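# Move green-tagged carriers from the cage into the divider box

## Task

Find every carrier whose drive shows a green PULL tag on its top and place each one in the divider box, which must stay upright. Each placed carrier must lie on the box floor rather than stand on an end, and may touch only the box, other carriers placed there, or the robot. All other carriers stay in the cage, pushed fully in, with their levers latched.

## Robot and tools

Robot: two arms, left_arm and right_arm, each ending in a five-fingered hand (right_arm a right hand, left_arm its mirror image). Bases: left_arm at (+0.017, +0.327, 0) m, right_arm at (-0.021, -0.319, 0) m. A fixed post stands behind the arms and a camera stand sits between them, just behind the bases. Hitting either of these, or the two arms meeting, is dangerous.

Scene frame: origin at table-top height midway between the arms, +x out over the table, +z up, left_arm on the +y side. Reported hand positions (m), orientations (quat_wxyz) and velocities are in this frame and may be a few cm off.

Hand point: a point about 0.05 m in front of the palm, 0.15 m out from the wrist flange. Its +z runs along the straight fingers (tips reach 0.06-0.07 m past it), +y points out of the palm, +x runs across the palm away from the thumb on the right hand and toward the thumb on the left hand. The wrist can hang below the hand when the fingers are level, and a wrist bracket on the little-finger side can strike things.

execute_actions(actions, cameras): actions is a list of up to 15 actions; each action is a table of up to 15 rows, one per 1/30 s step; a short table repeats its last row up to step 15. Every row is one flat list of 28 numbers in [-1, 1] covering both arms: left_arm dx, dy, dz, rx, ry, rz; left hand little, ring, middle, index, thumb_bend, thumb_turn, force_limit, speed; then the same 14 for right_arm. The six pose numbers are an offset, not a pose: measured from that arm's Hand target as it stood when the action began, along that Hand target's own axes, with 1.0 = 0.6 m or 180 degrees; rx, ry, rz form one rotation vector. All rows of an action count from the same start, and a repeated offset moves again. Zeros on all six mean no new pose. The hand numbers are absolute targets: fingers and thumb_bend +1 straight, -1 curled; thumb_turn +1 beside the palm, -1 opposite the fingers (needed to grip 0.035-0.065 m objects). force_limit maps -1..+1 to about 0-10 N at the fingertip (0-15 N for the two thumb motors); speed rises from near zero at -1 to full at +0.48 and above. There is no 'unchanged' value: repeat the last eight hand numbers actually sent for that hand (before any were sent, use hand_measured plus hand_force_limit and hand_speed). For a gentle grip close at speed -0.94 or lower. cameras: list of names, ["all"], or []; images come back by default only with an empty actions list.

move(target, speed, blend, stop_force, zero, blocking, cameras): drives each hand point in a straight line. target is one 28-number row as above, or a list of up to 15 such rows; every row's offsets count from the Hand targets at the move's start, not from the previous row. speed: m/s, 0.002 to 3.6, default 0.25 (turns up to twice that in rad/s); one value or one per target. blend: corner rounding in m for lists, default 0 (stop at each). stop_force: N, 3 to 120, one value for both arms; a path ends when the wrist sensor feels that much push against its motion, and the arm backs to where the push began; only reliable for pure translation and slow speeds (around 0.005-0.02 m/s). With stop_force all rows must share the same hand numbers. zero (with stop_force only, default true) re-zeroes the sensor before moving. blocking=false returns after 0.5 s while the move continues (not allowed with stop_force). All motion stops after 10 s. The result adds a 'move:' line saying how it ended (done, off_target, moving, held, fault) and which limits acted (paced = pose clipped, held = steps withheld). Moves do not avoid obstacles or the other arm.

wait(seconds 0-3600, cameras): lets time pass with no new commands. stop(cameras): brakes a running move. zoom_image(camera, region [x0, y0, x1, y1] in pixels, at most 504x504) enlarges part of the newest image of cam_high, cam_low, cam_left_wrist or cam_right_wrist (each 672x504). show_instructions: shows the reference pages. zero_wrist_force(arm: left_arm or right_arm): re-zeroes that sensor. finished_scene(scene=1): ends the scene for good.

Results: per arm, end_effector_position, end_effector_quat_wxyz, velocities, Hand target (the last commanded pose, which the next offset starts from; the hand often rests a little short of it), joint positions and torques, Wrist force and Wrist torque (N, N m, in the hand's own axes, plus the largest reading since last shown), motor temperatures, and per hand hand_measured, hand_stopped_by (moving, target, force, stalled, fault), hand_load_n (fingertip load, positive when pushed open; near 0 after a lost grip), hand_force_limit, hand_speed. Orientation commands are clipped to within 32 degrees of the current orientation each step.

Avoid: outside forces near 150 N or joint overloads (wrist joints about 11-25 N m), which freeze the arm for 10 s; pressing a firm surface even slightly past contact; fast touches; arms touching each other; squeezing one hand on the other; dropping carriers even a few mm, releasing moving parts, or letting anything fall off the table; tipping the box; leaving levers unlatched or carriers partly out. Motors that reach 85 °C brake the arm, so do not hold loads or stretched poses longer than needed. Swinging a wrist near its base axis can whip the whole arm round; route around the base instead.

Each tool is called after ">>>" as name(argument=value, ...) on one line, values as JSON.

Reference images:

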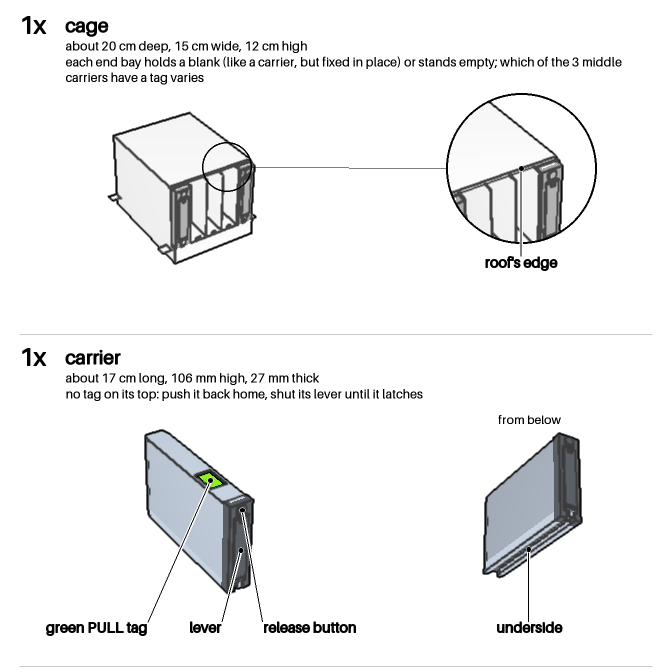

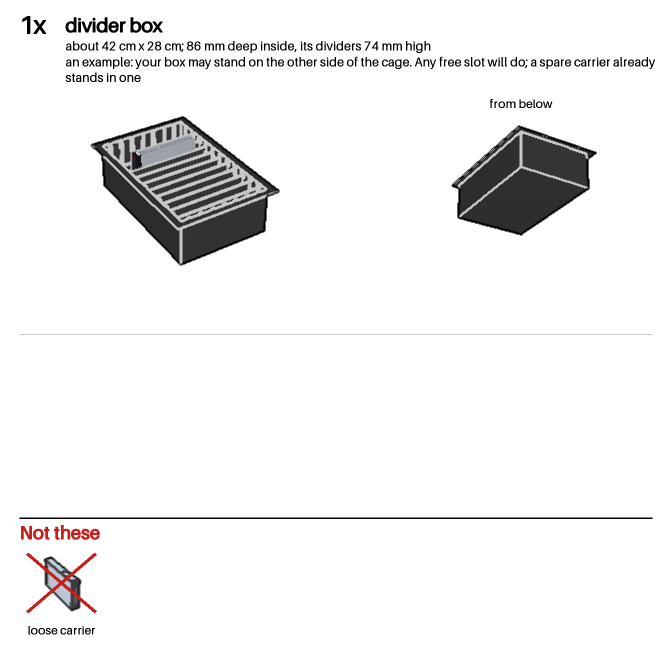

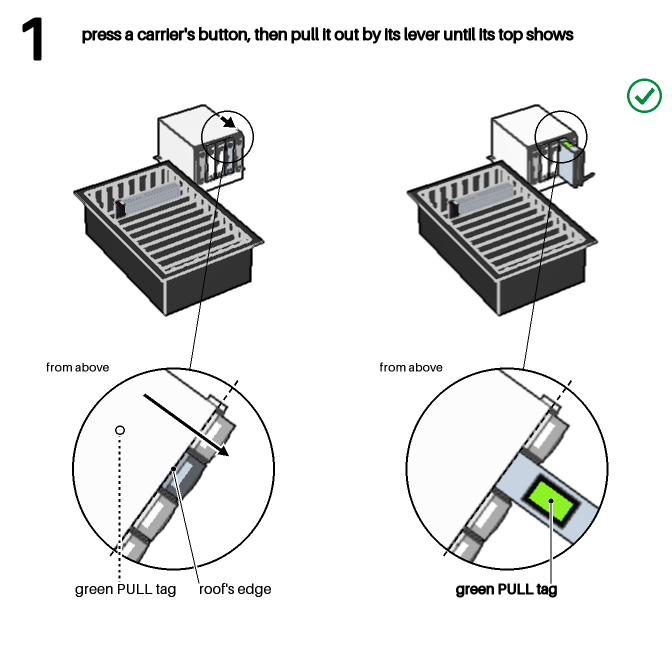

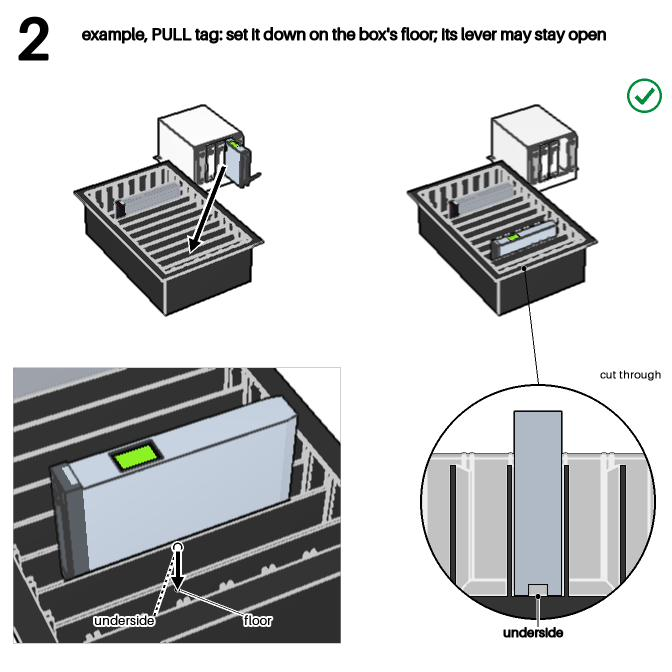

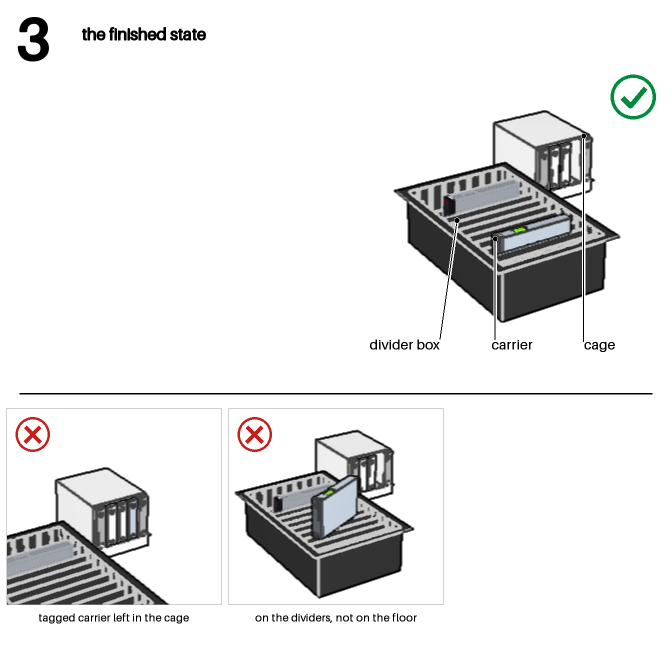

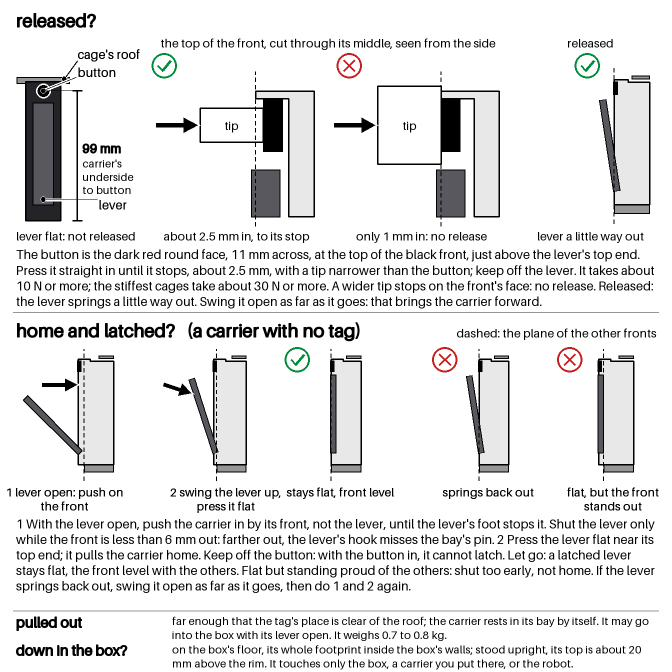

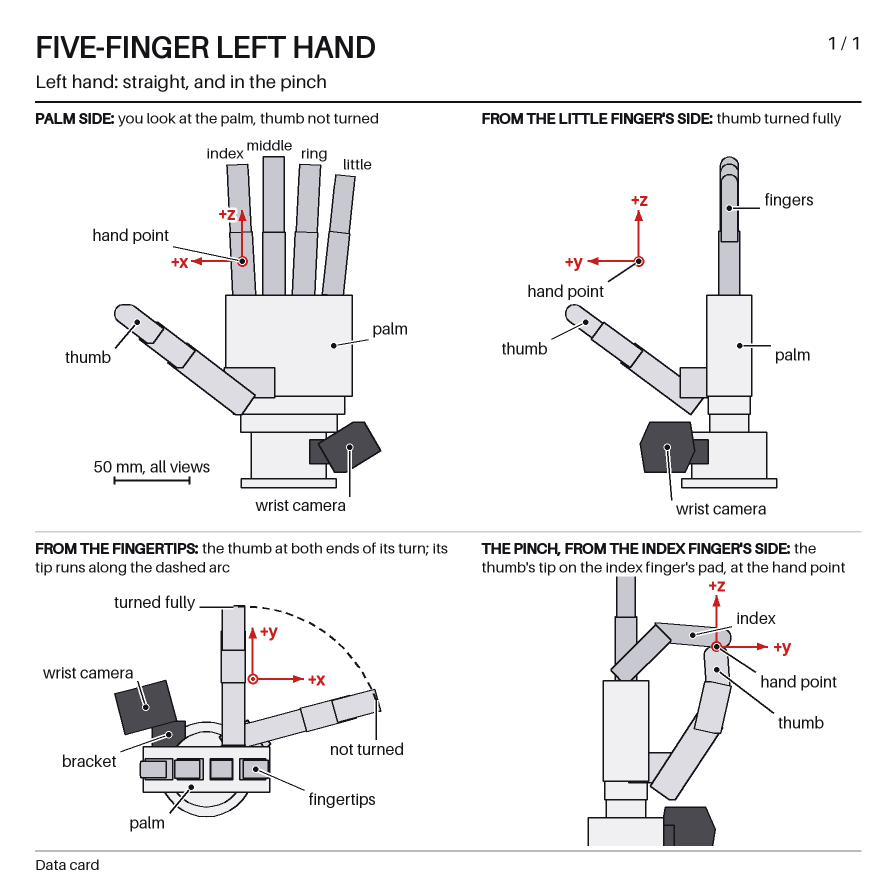

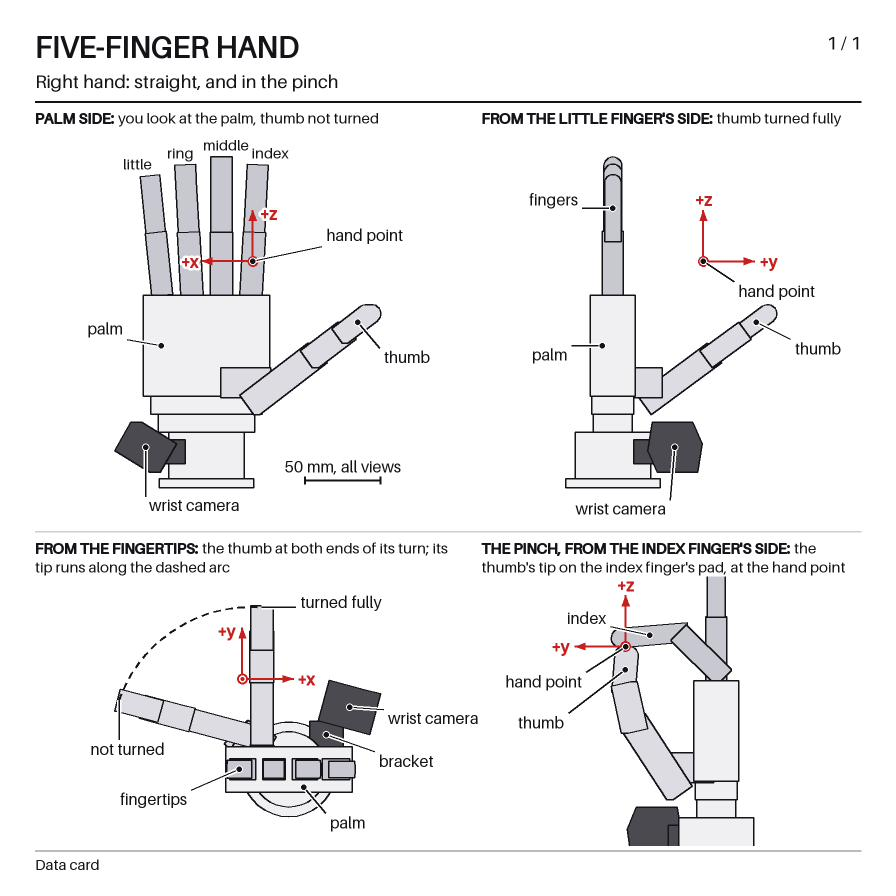

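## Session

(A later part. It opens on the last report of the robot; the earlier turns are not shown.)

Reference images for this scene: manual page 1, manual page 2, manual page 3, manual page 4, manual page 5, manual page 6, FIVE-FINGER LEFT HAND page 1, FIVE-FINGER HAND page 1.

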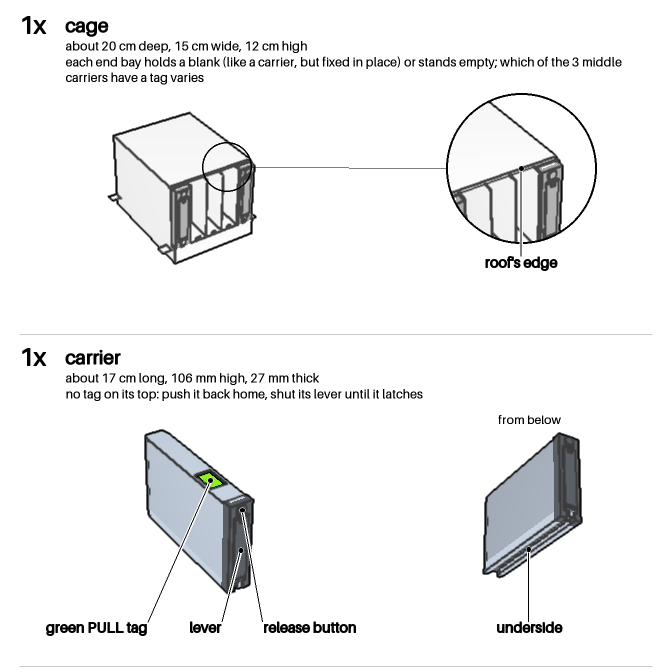

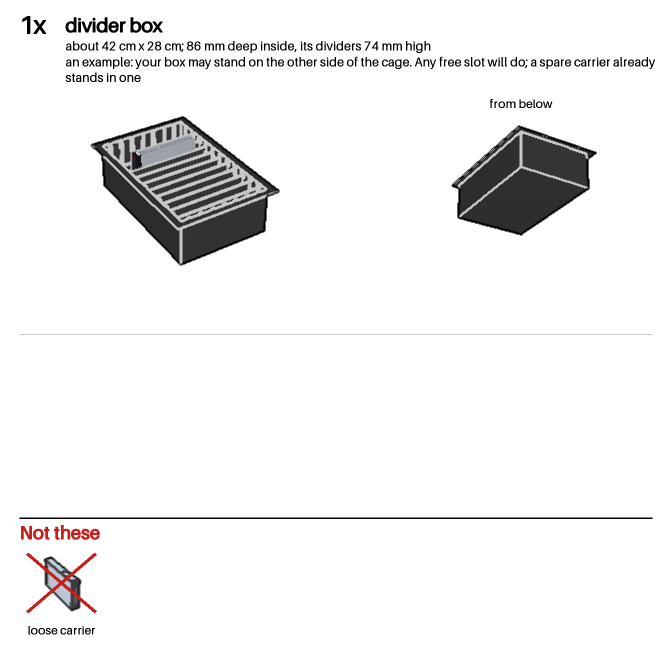

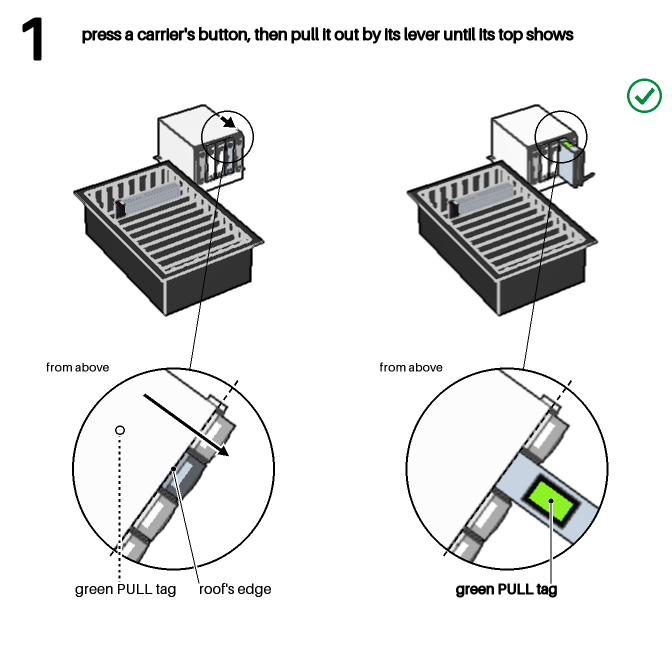

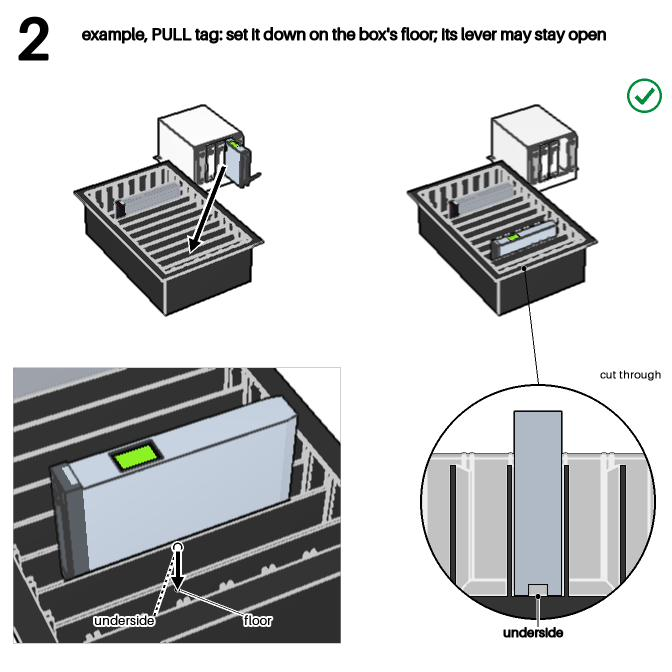

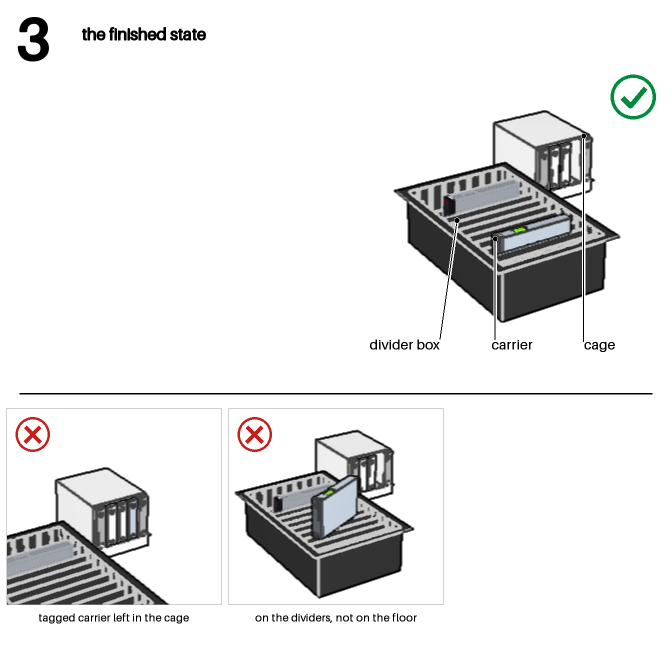

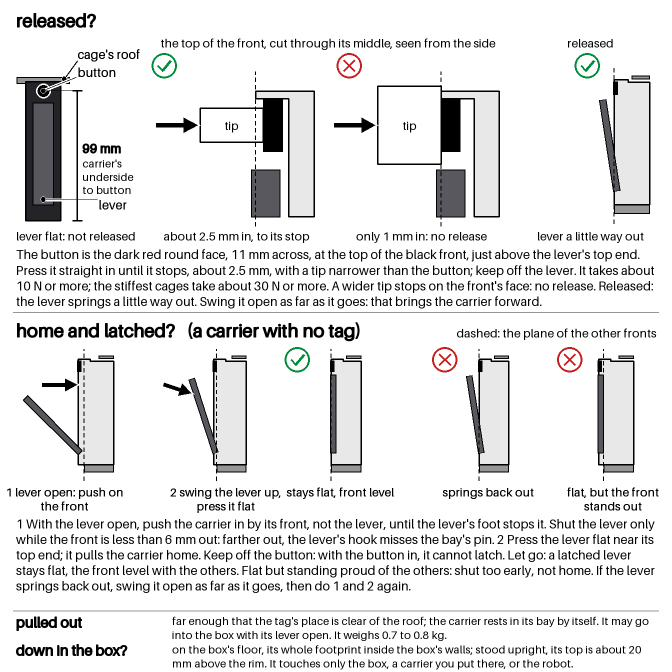

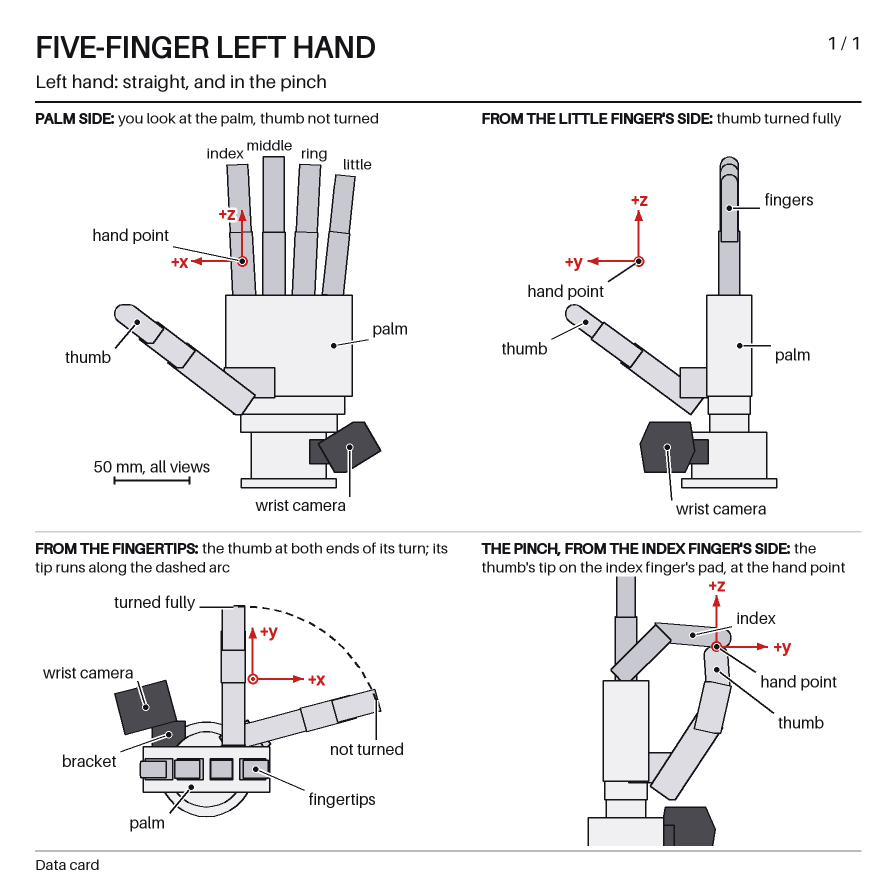

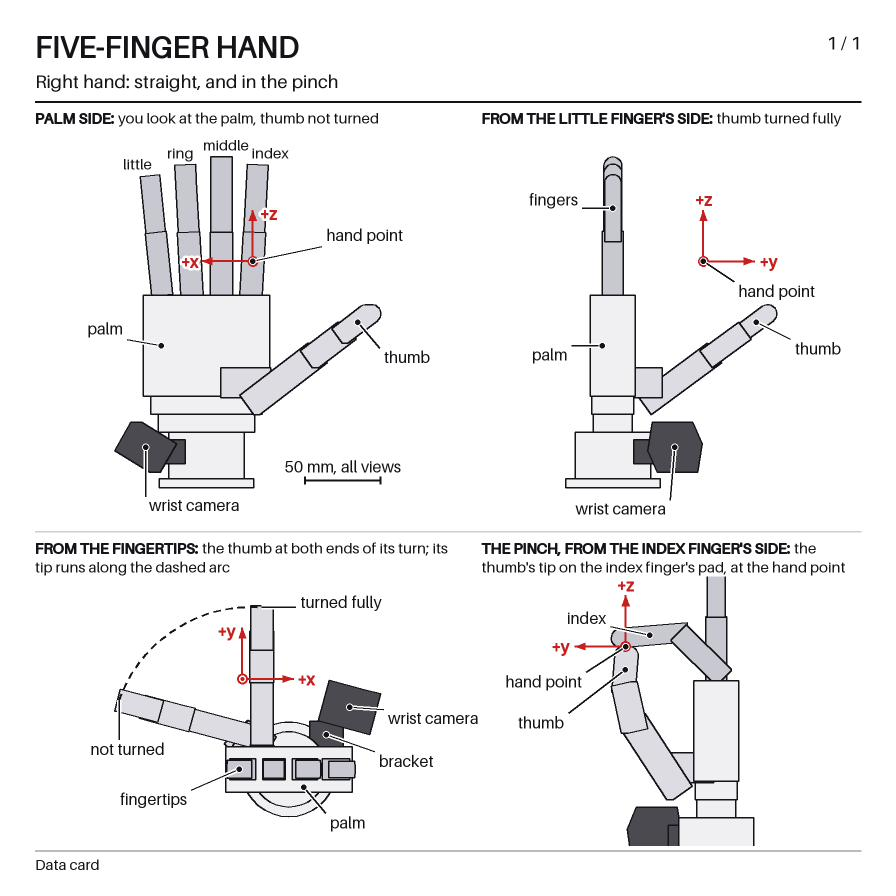

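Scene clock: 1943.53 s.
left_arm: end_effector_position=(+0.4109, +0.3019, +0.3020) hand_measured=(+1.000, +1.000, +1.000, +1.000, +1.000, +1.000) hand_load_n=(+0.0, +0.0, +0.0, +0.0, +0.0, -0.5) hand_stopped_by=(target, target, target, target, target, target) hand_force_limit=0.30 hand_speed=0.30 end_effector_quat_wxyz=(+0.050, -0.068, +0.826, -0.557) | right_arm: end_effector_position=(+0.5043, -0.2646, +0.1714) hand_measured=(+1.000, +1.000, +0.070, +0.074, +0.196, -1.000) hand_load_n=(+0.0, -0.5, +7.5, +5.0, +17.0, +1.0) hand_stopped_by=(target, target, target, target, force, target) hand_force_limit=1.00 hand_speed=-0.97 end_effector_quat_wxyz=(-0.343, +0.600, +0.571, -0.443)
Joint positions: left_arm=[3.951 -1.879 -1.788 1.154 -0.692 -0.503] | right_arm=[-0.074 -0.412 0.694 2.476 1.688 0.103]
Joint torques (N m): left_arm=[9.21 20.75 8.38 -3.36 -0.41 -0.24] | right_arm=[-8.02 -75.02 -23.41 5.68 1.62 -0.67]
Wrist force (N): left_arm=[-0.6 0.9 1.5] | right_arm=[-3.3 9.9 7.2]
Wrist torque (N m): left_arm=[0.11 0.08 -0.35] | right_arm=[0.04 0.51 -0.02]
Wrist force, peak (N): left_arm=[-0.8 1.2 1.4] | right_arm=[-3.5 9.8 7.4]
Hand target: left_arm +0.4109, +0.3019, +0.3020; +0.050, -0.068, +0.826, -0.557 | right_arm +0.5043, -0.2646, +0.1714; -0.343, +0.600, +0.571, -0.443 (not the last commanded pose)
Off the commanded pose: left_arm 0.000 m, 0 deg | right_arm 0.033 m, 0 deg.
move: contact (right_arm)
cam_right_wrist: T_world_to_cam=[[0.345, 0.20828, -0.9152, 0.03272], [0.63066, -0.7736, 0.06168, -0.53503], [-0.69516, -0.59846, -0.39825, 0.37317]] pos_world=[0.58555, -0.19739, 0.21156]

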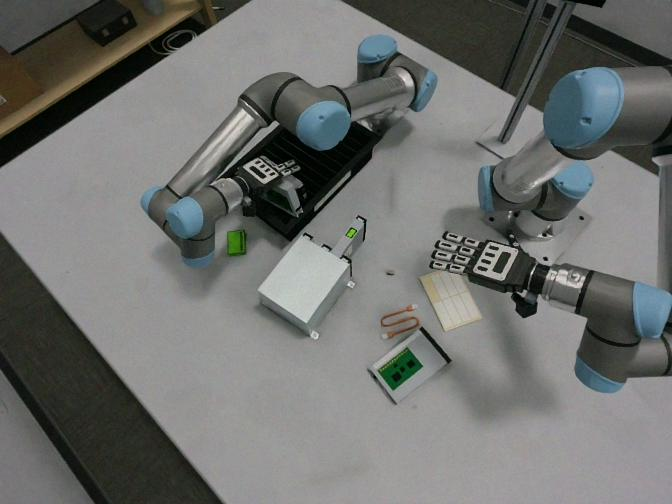

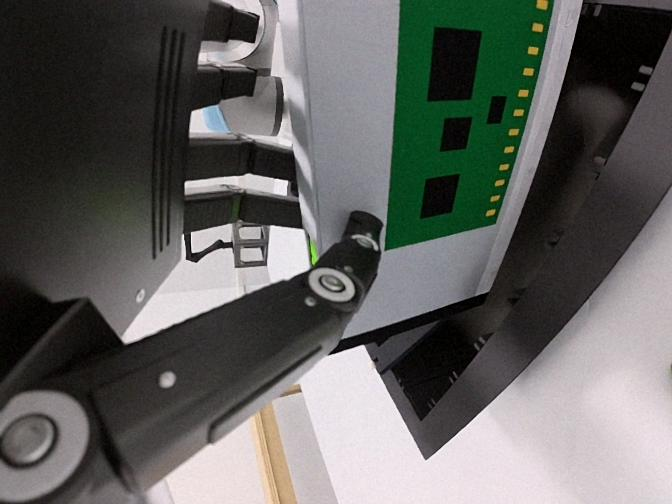

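>>> move(target=[0,0,0,0,0,0,1,1,1,1,1,1,0.3,0.3,-0.0493,-0.1038,-0.0387,0,-0.0104,0.0257,1,1,0.066,0.072,0.18,-1,1.0,-0.97], speed=0.06, cameras=["cam_high","cam_right_wrist"])

>>> zoom_image(camera="cam_high", region=[240, 130, 320, 210])

Scene clock: 1963.67 s.
left_arm: end_effector_position=(+0.4109, +0.3019, +0.3020) hand_measured=(+1.000, +1.000, +1.000, +1.000, +1.000, +1.000) hand_load_n=(+0.0, +0.0, +0.0, +0.0, +0.0, +0.0) hand_stopped_by=(target, target, target, target, target, target) hand_force_limit=0.30 hand_speed=0.30 end_effector_quat_wxyz=(+0.050, -0.068, +0.826, -0.557) | right_arm: end_effector_position=(+0.5033, -0.2847, +0.2412) hand_measured=(+1.000, +1.000, +0.070, +0.074, +0.196, -1.000) hand_load_n=(+0.0, +0.0, +8.0, +5.5, +16.5, +1.0) hand_stopped_by=(target, target, target, target, force, target) hand_force_limit=1.00 hand_speed=-0.97 end_effector_quat_wxyz=(-0.316, +0.615, +0.552, -0.466)
Joint positions: left_arm=[3.951 -1.879 -1.788 1.154 -0.692 -0.503] | right_arm=[-0.085 -0.479 0.659 2.582 1.731 0.18]
Joint torques (N m): left_arm=[8.79 21.27 8.64 -3.39 -0.31 -0.24] | right_arm=[-10.43 -73.93 -23.5 5.54 1.56 1.51]
Wrist force (N): left_arm=[-0.6 0.9 1.4] | right_arm=[-2.6 9.6 7.0]
Wrist torque (N m): left_arm=[0.11 0.08 -0.35] | right_arm=[0.03 0.54 -0.09]
Wrist force, peak (N): left_arm=[-0.7 1.1 1.5] | right_arm=[-3.3 10.5 7.6]
Hand target: left_arm +0.4109, +0.3019, +0.3020; +0.050, -0.068, +0.826, -0.557 | right_arm +0.5033, -0.2847, +0.2413; -0.316, +0.615, +0.552, -0.466
Off the commanded pose: left_arm 0.000 m, 0 deg | right_arm 0.000 m, 0 deg.
move: done
cam_right_wrist: T_world_to_cam=[[0.34869, 0.12809, -0.92844, 0.07958], [0.63024, -0.76525, 0.13112, -0.5684], [-0.6937, -0.63086, -0.34757, 0.36611]] pos_world=[0.58445, -0.2142, 0.27566]

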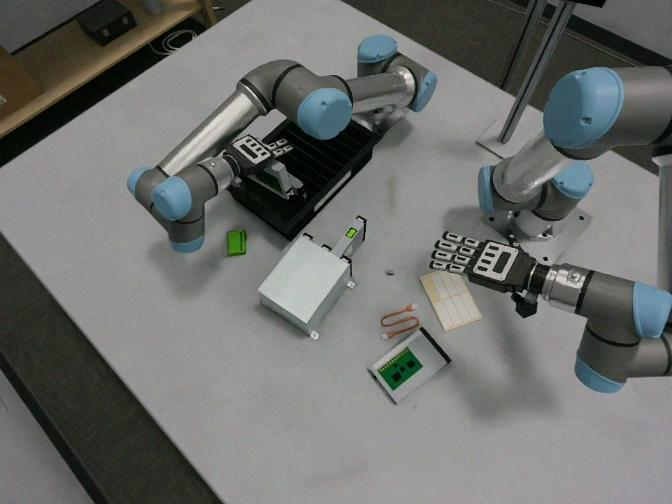

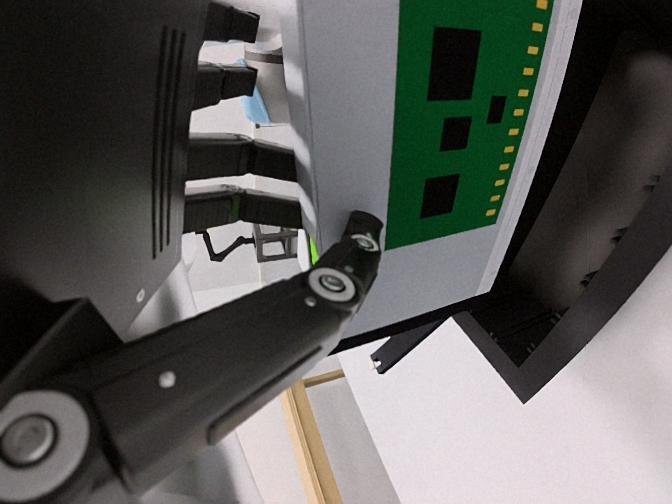

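Scaled by 6.300 from the camera's image (finer frame: 960x720).

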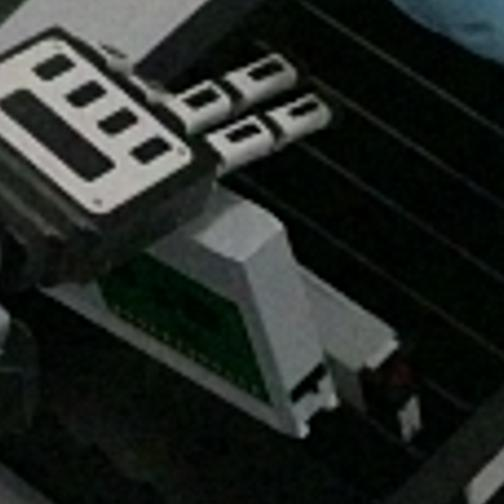

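>>> move(target=[0,0,0,0,0,0,1,1,1,1,1,1,0.3,0.3,0.0262,0.1053,0.0427,0,0,0,1,1,0.066,0.072,0.18,-1,1.0,-0.97], speed=0.04, stop_force=5)

>>> move(target=[0,0,0,0,0,0,1,1,1,1,1,1,0.3,0.3,0.0187,0.0753,0.0305,0,0,0,1,1,0.066,0.072,0.18,-1,1.0,-0.97], speed=0.03, stop_force=5, cameras=["cam_high","cam_right_wrist"])

>>> zoom_image(camera="cam_high", region=[240, 130, 340, 230])

Scene clock: 1973.97 s.
left_arm: end_effector_position=(+0.4109, +0.3019, +0.3020) hand_measured=(+1.000, +1.000, +1.000, +1.000, +1.000, +1.000) hand_load_n=(+0.0, +0.0, +0.0, +0.0, +0.0, -0.5) hand_stopped_by=(target, target, target, target, target, target) hand_force_limit=0.30 hand_speed=0.30 end_effector_quat_wxyz=(+0.050, -0.068, +0.826, -0.557) | right_arm: end_effector_position=(+0.5033, -0.2847, +0.1713) hand_measured=(+1.000, +1.000, +0.070, +0.074, +0.196, -1.000) hand_load_n=(+0.0, +0.0, +7.5, +5.0, +17.0, +1.0) hand_stopped_by=(target, target, target, target, force, target) hand_force_limit=1.00 hand_speed=-0.97 end_effector_quat_wxyz=(-0.316, +0.615, +0.552, -0.466)
Joint positions: left_arm=[3.951 -1.879 -1.788 1.154 -0.692 -0.503] | right_arm=[-0.085 -0.417 0.719 2.46 1.731 0.18]
Joint torques (N m): left_arm=[8.72 21.35 8.2 -3.34 -0.39 -0.16] | right_arm=[-5.17 -61.12 -8.68 2.79 -0.25 0.89]
Wrist force (N): left_arm=[-0.7 1.0 1.3] | right_arm=[-2.6 9.5 7.3]
Wrist torque (N m): left_arm=[0.14 0.10 -0.37] | right_arm=[0.00 0.50 -0.05]
Wrist force, peak (N): left_arm=[-0.8 1.1 1.5] | right_arm=[-2.6 10.1 7.4]
Hand target: left_arm +0.4109, +0.3019, +0.3020; +0.050, -0.068, +0.826, -0.557 | right_arm +0.5033, -0.2847, +0.1713; -0.316, +0.615, +0.552, -0.466
Off the commanded pose: left_arm 0.000 m, 0 deg | right_arm 0.000 m, 0 deg.
move: done

Scene clock: 1976.53 s.
left_arm: end_effector_position=(+0.4109, +0.3019, +0.3020) hand_measured=(+1.000, +1.000, +1.000, +1.000, +1.000, +1.000) hand_load_n=(+0.0, +0.0, +0.0, +0.0, +0.0, +0.0) hand_stopped_by=(target, target, target, target, target, target) hand_force_limit=0.30 hand_speed=0.30 end_effector_quat_wxyz=(+0.050, -0.068, +0.826, -0.557) | right_arm: end_effector_position=(+0.5033, -0.2847, +0.1213) hand_measured=(+1.000, +1.000, +0.070, +0.074, +0.196, -1.000) hand_load_n=(-0.5, +0.0, +8.0, +5.0, +17.0, +0.5) hand_stopped_by=(target, target, target, target, force, target) hand_force_limit=1.00 hand_speed=-0.97 end_effector_quat_wxyz=(-0.316, +0.615, +0.552, -0.466)
Joint positions: left_arm=[3.951 -1.879 -1.788 1.154 -0.692 -0.503] | right_arm=[-0.085 -0.358 0.733 2.388 1.731 0.18]
Joint torques (N m): left_arm=[9.26 20.91 8.34 -3.43 -0.47 -0.34] | right_arm=[-10.33 -61.44 -19.76 2.67 1.74 -1.19]
Wrist force (N): left_arm=[-0.6 0.7 1.3] | right_arm=[-2.1 8.7 6.9]
Wrist torque (N m): left_arm=[0.10 0.08 -0.35] | right_arm=[-0.05 0.59 -0.07]
Wrist force, peak (N): left_arm=[-0.7 1.0 1.6] | right_arm=[-2.7 9.8 7.4]
Hand target: left_arm +0.4109, +0.3019, +0.3020; +0.050, -0.068, +0.826, -0.557 | right_arm +0.5033, -0.2847, +0.1213; -0.316, +0.615, +0.552, -0.466
Off the commanded pose: left_arm 0.000 m, 0 deg | right_arm 0.000 m, 0 deg.
move: done
cam_right_wrist: T_world_to_cam=[[0.34862, 0.12803, -0.92848, -0.03167], [0.6303, -0.76519, 0.13115, -0.55265], [-0.69368, -0.63094, -0.34746, 0.32432]] pos_world=[0.58435, -0.2142, 0.15576]

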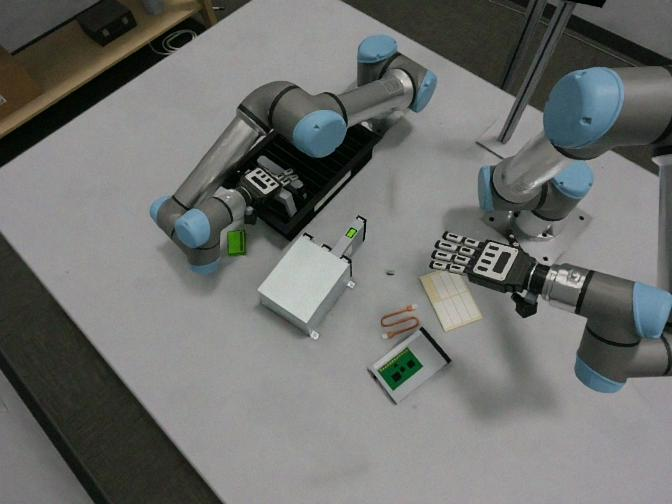

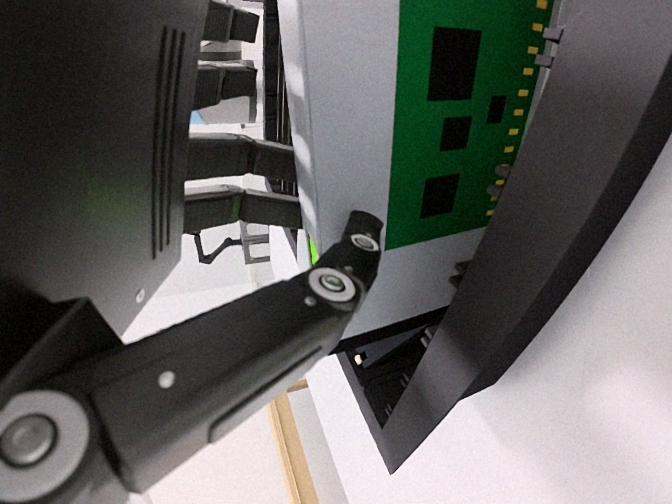

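Scaled by 5.040 from the camera's image (finer frame: 960x720).

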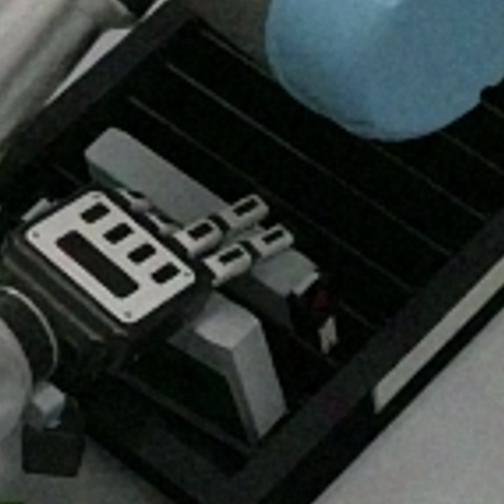

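>>> move(target=[0,0,0,0,0,0,1,1,1,1,1,1,0.3,0.3,0.0094,0.0376,0.0152,0,0,0,1,1,0.066,0.072,0.18,-1,1.0,-0.97], speed=0.01, stop_force=4, cameras=["cam_high","cam_right_wrist"])

>>> zoom_image(camera="cam_high", region=[240, 130, 340, 230])

Scene clock: 1979.83 s.
left_arm: end_effector_position=(+0.4109, +0.3019, +0.3020) hand_measured=(+1.000, +1.000, +1.000, +1.000, +1.000, +1.000) hand_load_n=(+0.0, +0.0, +0.0, +0.0, +0.0, +0.0) hand_stopped_by=(target, target, target, target, target, target) hand_force_limit=0.30 hand_speed=0.30 end_effector_quat_wxyz=(+0.050, -0.068, +0.826, -0.557) | right_arm: end_effector_position=(+0.5033, -0.2847, +0.1149) hand_measured=(+1.000, +1.000, +0.070, +0.074, +0.196, -1.000) hand_load_n=(+0.0, +0.0, +8.0, +5.0, +16.5, +0.5) hand_stopped_by=(target, target, target, target, force, target) hand_force_limit=1.00 hand_speed=-0.97 end_effector_quat_wxyz=(-0.316, +0.615, +0.552, -0.466)
Joint positions: left_arm=[3.951 -1.879 -1.788 1.154 -0.692 -0.503] | right_arm=[-0.085 -0.35 0.733 2.379 1.731 0.18]
Joint torques (N m): left_arm=[9.23 21.19 8.48 -3.26 -0.38 -0.37] | right_arm=[-9.09 -74.51 -11.88 5.37 1.19 -1.01]
Wrist force (N): left_arm=[-0.7 0.7 1.3] | right_arm=[-2.1 8.5 6.6]
Wrist torque (N m): left_arm=[0.09 0.10 -0.36] | right_arm=[0.00 0.63 -0.07]
Wrist force, peak (N): left_arm=[-0.4 1.1 1.5] | right_arm=[-2.4 8.8 7.1]
Hand target: left_arm +0.4109, +0.3019, +0.3020; +0.050, -0.068, +0.826, -0.557 | right_arm +0.5033, -0.2847, +0.1149; -0.316, +0.615, +0.552, -0.466 (not the last commanded pose)
Off the commanded pose: left_arm 0.000 m, 0 deg | right_arm 0.019 m, 0 deg.
move: contact (right_arm)
cam_right_wrist: T_world_to_cam=[[0.34862, 0.12803, -0.92848, -0.03765], [0.6303, -0.76519, 0.13115, -0.55187], [-0.69368, -0.63094, -0.34746, 0.32217]] pos_world=[0.58445, -0.2142, 0.14936]

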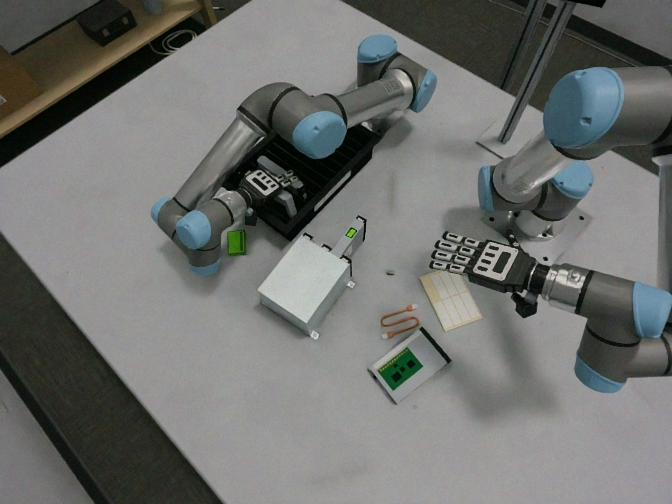

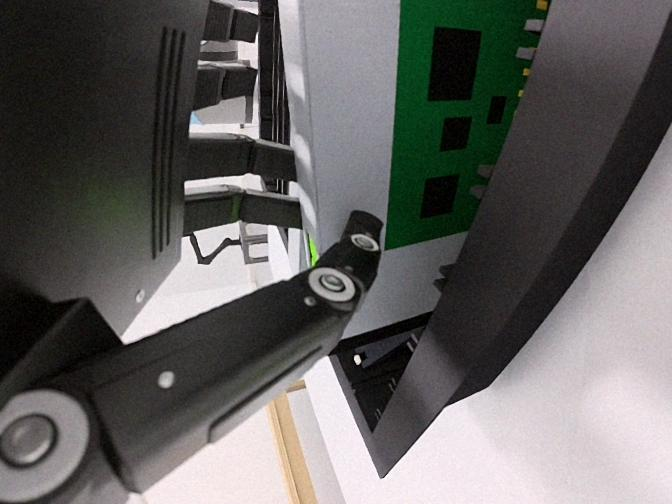

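Scaled by 5.040 from the camera's image (finer frame: 960x720).

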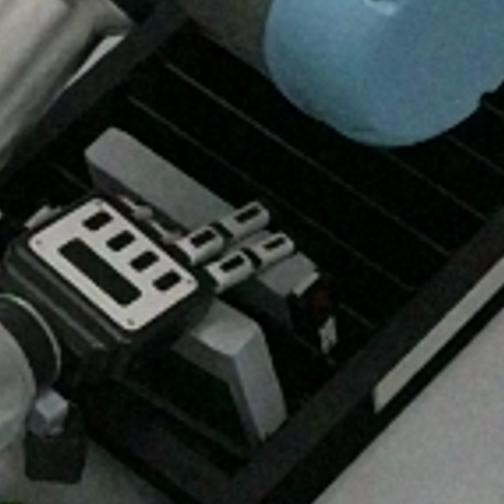

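>>> move(target=[0,0,0,0,0,0,1,1,1,1,1,1,0.3,0.3,0.0022,0.0090,0.0037,0,0,0,1,1,0.066,0.072,0.18,-1,1.0,-0.97], speed=0.01)

Scene clock: 1982.23 s.
left_arm: end_effector_position=(+0.4109, +0.3019, +0.3020) hand_measured=(+1.000, +1.000, +1.000, +1.000, +1.000, +1.000) hand_load_n=(+0.0, +0.0, -0.5, +0.0, +0.0, -0.5) hand_stopped_by=(target, target, target, target, target, target) hand_force_limit=0.30 hand_speed=0.30 end_effector_quat_wxyz=(+0.050, -0.068, +0.826, -0.557) | right_arm: end_effector_position=(+0.5033, -0.2848, +0.1090) hand_measured=(+1.000, +1.000, +0.070, +0.074, +0.196, -1.000) hand_load_n=(+0.0, +0.0, +10.0, +5.0, +13.5, +0.0) hand_stopped_by=(target, target, target, target, force, target) hand_force_limit=1.00 hand_speed=-0.97 end_effector_quat_wxyz=(-0.316, +0.615, +0.552, -0.466)
Joint positions: left_arm=[3.951 -1.879 -1.788 1.154 -0.692 -0.503] | right_arm=[-0.085 -0.342 0.733 2.371 1.731 0.18]
Joint torques (N m): left_arm=[9.14 21.15 8.21 -3.29 -0.35 -0.38] | right_arm=[-11.31 -57.25 -7.74 1 2.38 -1.21]
Wrist force (N): left_arm=[-0.4 0.9 1.4] | right_arm=[0.0 0.3 3.4]
Wrist torque (N m): left_arm=[0.11 0.05 -0.33] | right_arm=[-0.34 0.57 -0.11]
Wrist force, peak (N): left_arm=[-0.8 0.9 1.5] | right_arm=[-2.1 8.6 6.9]
Hand target: left_arm +0.4109, +0.3019, +0.3020; +0.050, -0.068, +0.826, -0.557 | right_arm +0.5033, -0.2848, +0.1089; -0.316, +0.615, +0.552, -0.466
Off the commanded pose: left_arm 0.000 m, 0 deg | right_arm 0.000 m, 0 deg.
move: done

>>> move(target=[0,0,0,0,0,0,1,1,1,1,1,1,0.3,0.3,0.0011,0.0045,0.0018,0,0,0,1,1,0.066,0.072,0.18,-1,1.0,-0.97], speed=0.01, cameras=["cam_high"])

>>> zoom_image(camera="cam_high", region=[240, 130, 340, 230])

Scene clock: 1984.57 s.
left_arm: end_effector_position=(+0.4109, +0.3019, +0.3020) hand_measured=(+1.000, +1.000, +1.000, +1.000, +1.000, +1.000) hand_load_n=(+0.0, +0.0, -0.5, +0.0, +0.0, -0.5) hand_stopped_by=(target, target, target, target, target, target) hand_force_limit=0.30 hand_speed=0.30 end_effector_quat_wxyz=(+0.050, -0.068, +0.826, -0.557) | right_arm: end_effector_position=(+0.5032, -0.2848, +0.1060) hand_measured=(+1.000, +1.000, +0.070, +0.074, +0.196, -1.000) hand_load_n=(+0.0, +0.0, +10.5, +5.5, +13.0, +0.0) hand_stopped_by=(target, target, target, target, force, target) hand_force_limit=1.00 hand_speed=-0.97 end_effector_quat_wxyz=(-0.316, +0.615, +0.552, -0.466)
Joint positions: left_arm=[3.951 -1.879 -1.788 1.154 -0.692 -0.503] | right_arm=[-0.085 -0.338 0.733 2.368 1.731 0.18]
Joint torques (N m): left_arm=[9.7 21.29 8.11 -3.18 -0.36 -0.34] | right_arm=[-12.42 -58.4 -21.06 1.11 2.39 -1.3]
Wrist force (N): left_arm=[-0.4 0.8 1.3] | right_arm=[-0.6 1.7 3.6]
Wrist torque (N m): left_arm=[0.10 0.04 -0.34] | right_arm=[-0.22 0.62 -0.09]
Wrist force, peak (N): left_arm=[-0.8 1.0 1.4] | right_arm=[-0.2 1.6 3.8]
Hand target: left_arm +0.4109, +0.3019, +0.3020; +0.050, -0.068, +0.826, -0.557 | right_arm +0.5033, -0.2848, +0.1059; -0.316, +0.615, +0.552, -0.466
Off the commanded pose: left_arm 0.000 m, 0 deg | right_arm 0.000 m, 0 deg.
move: done

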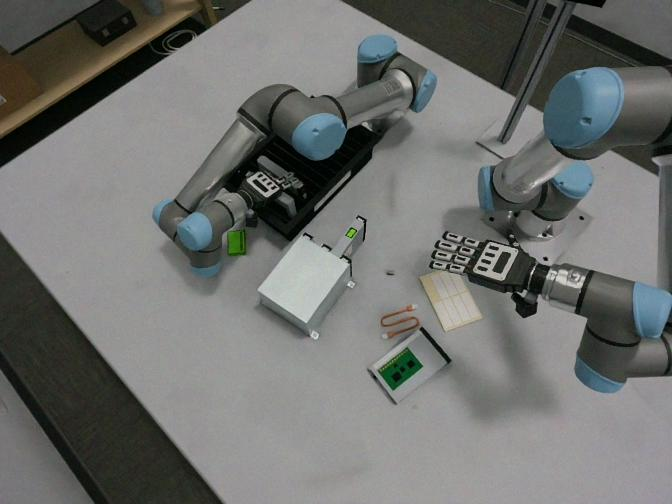

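Scaled by 5.040 from the camera's image (finer frame: 960x720).

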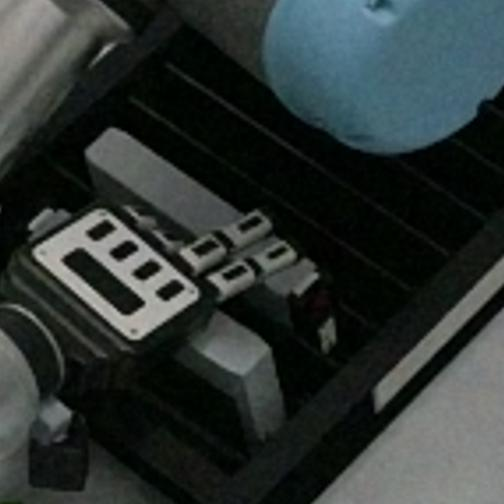

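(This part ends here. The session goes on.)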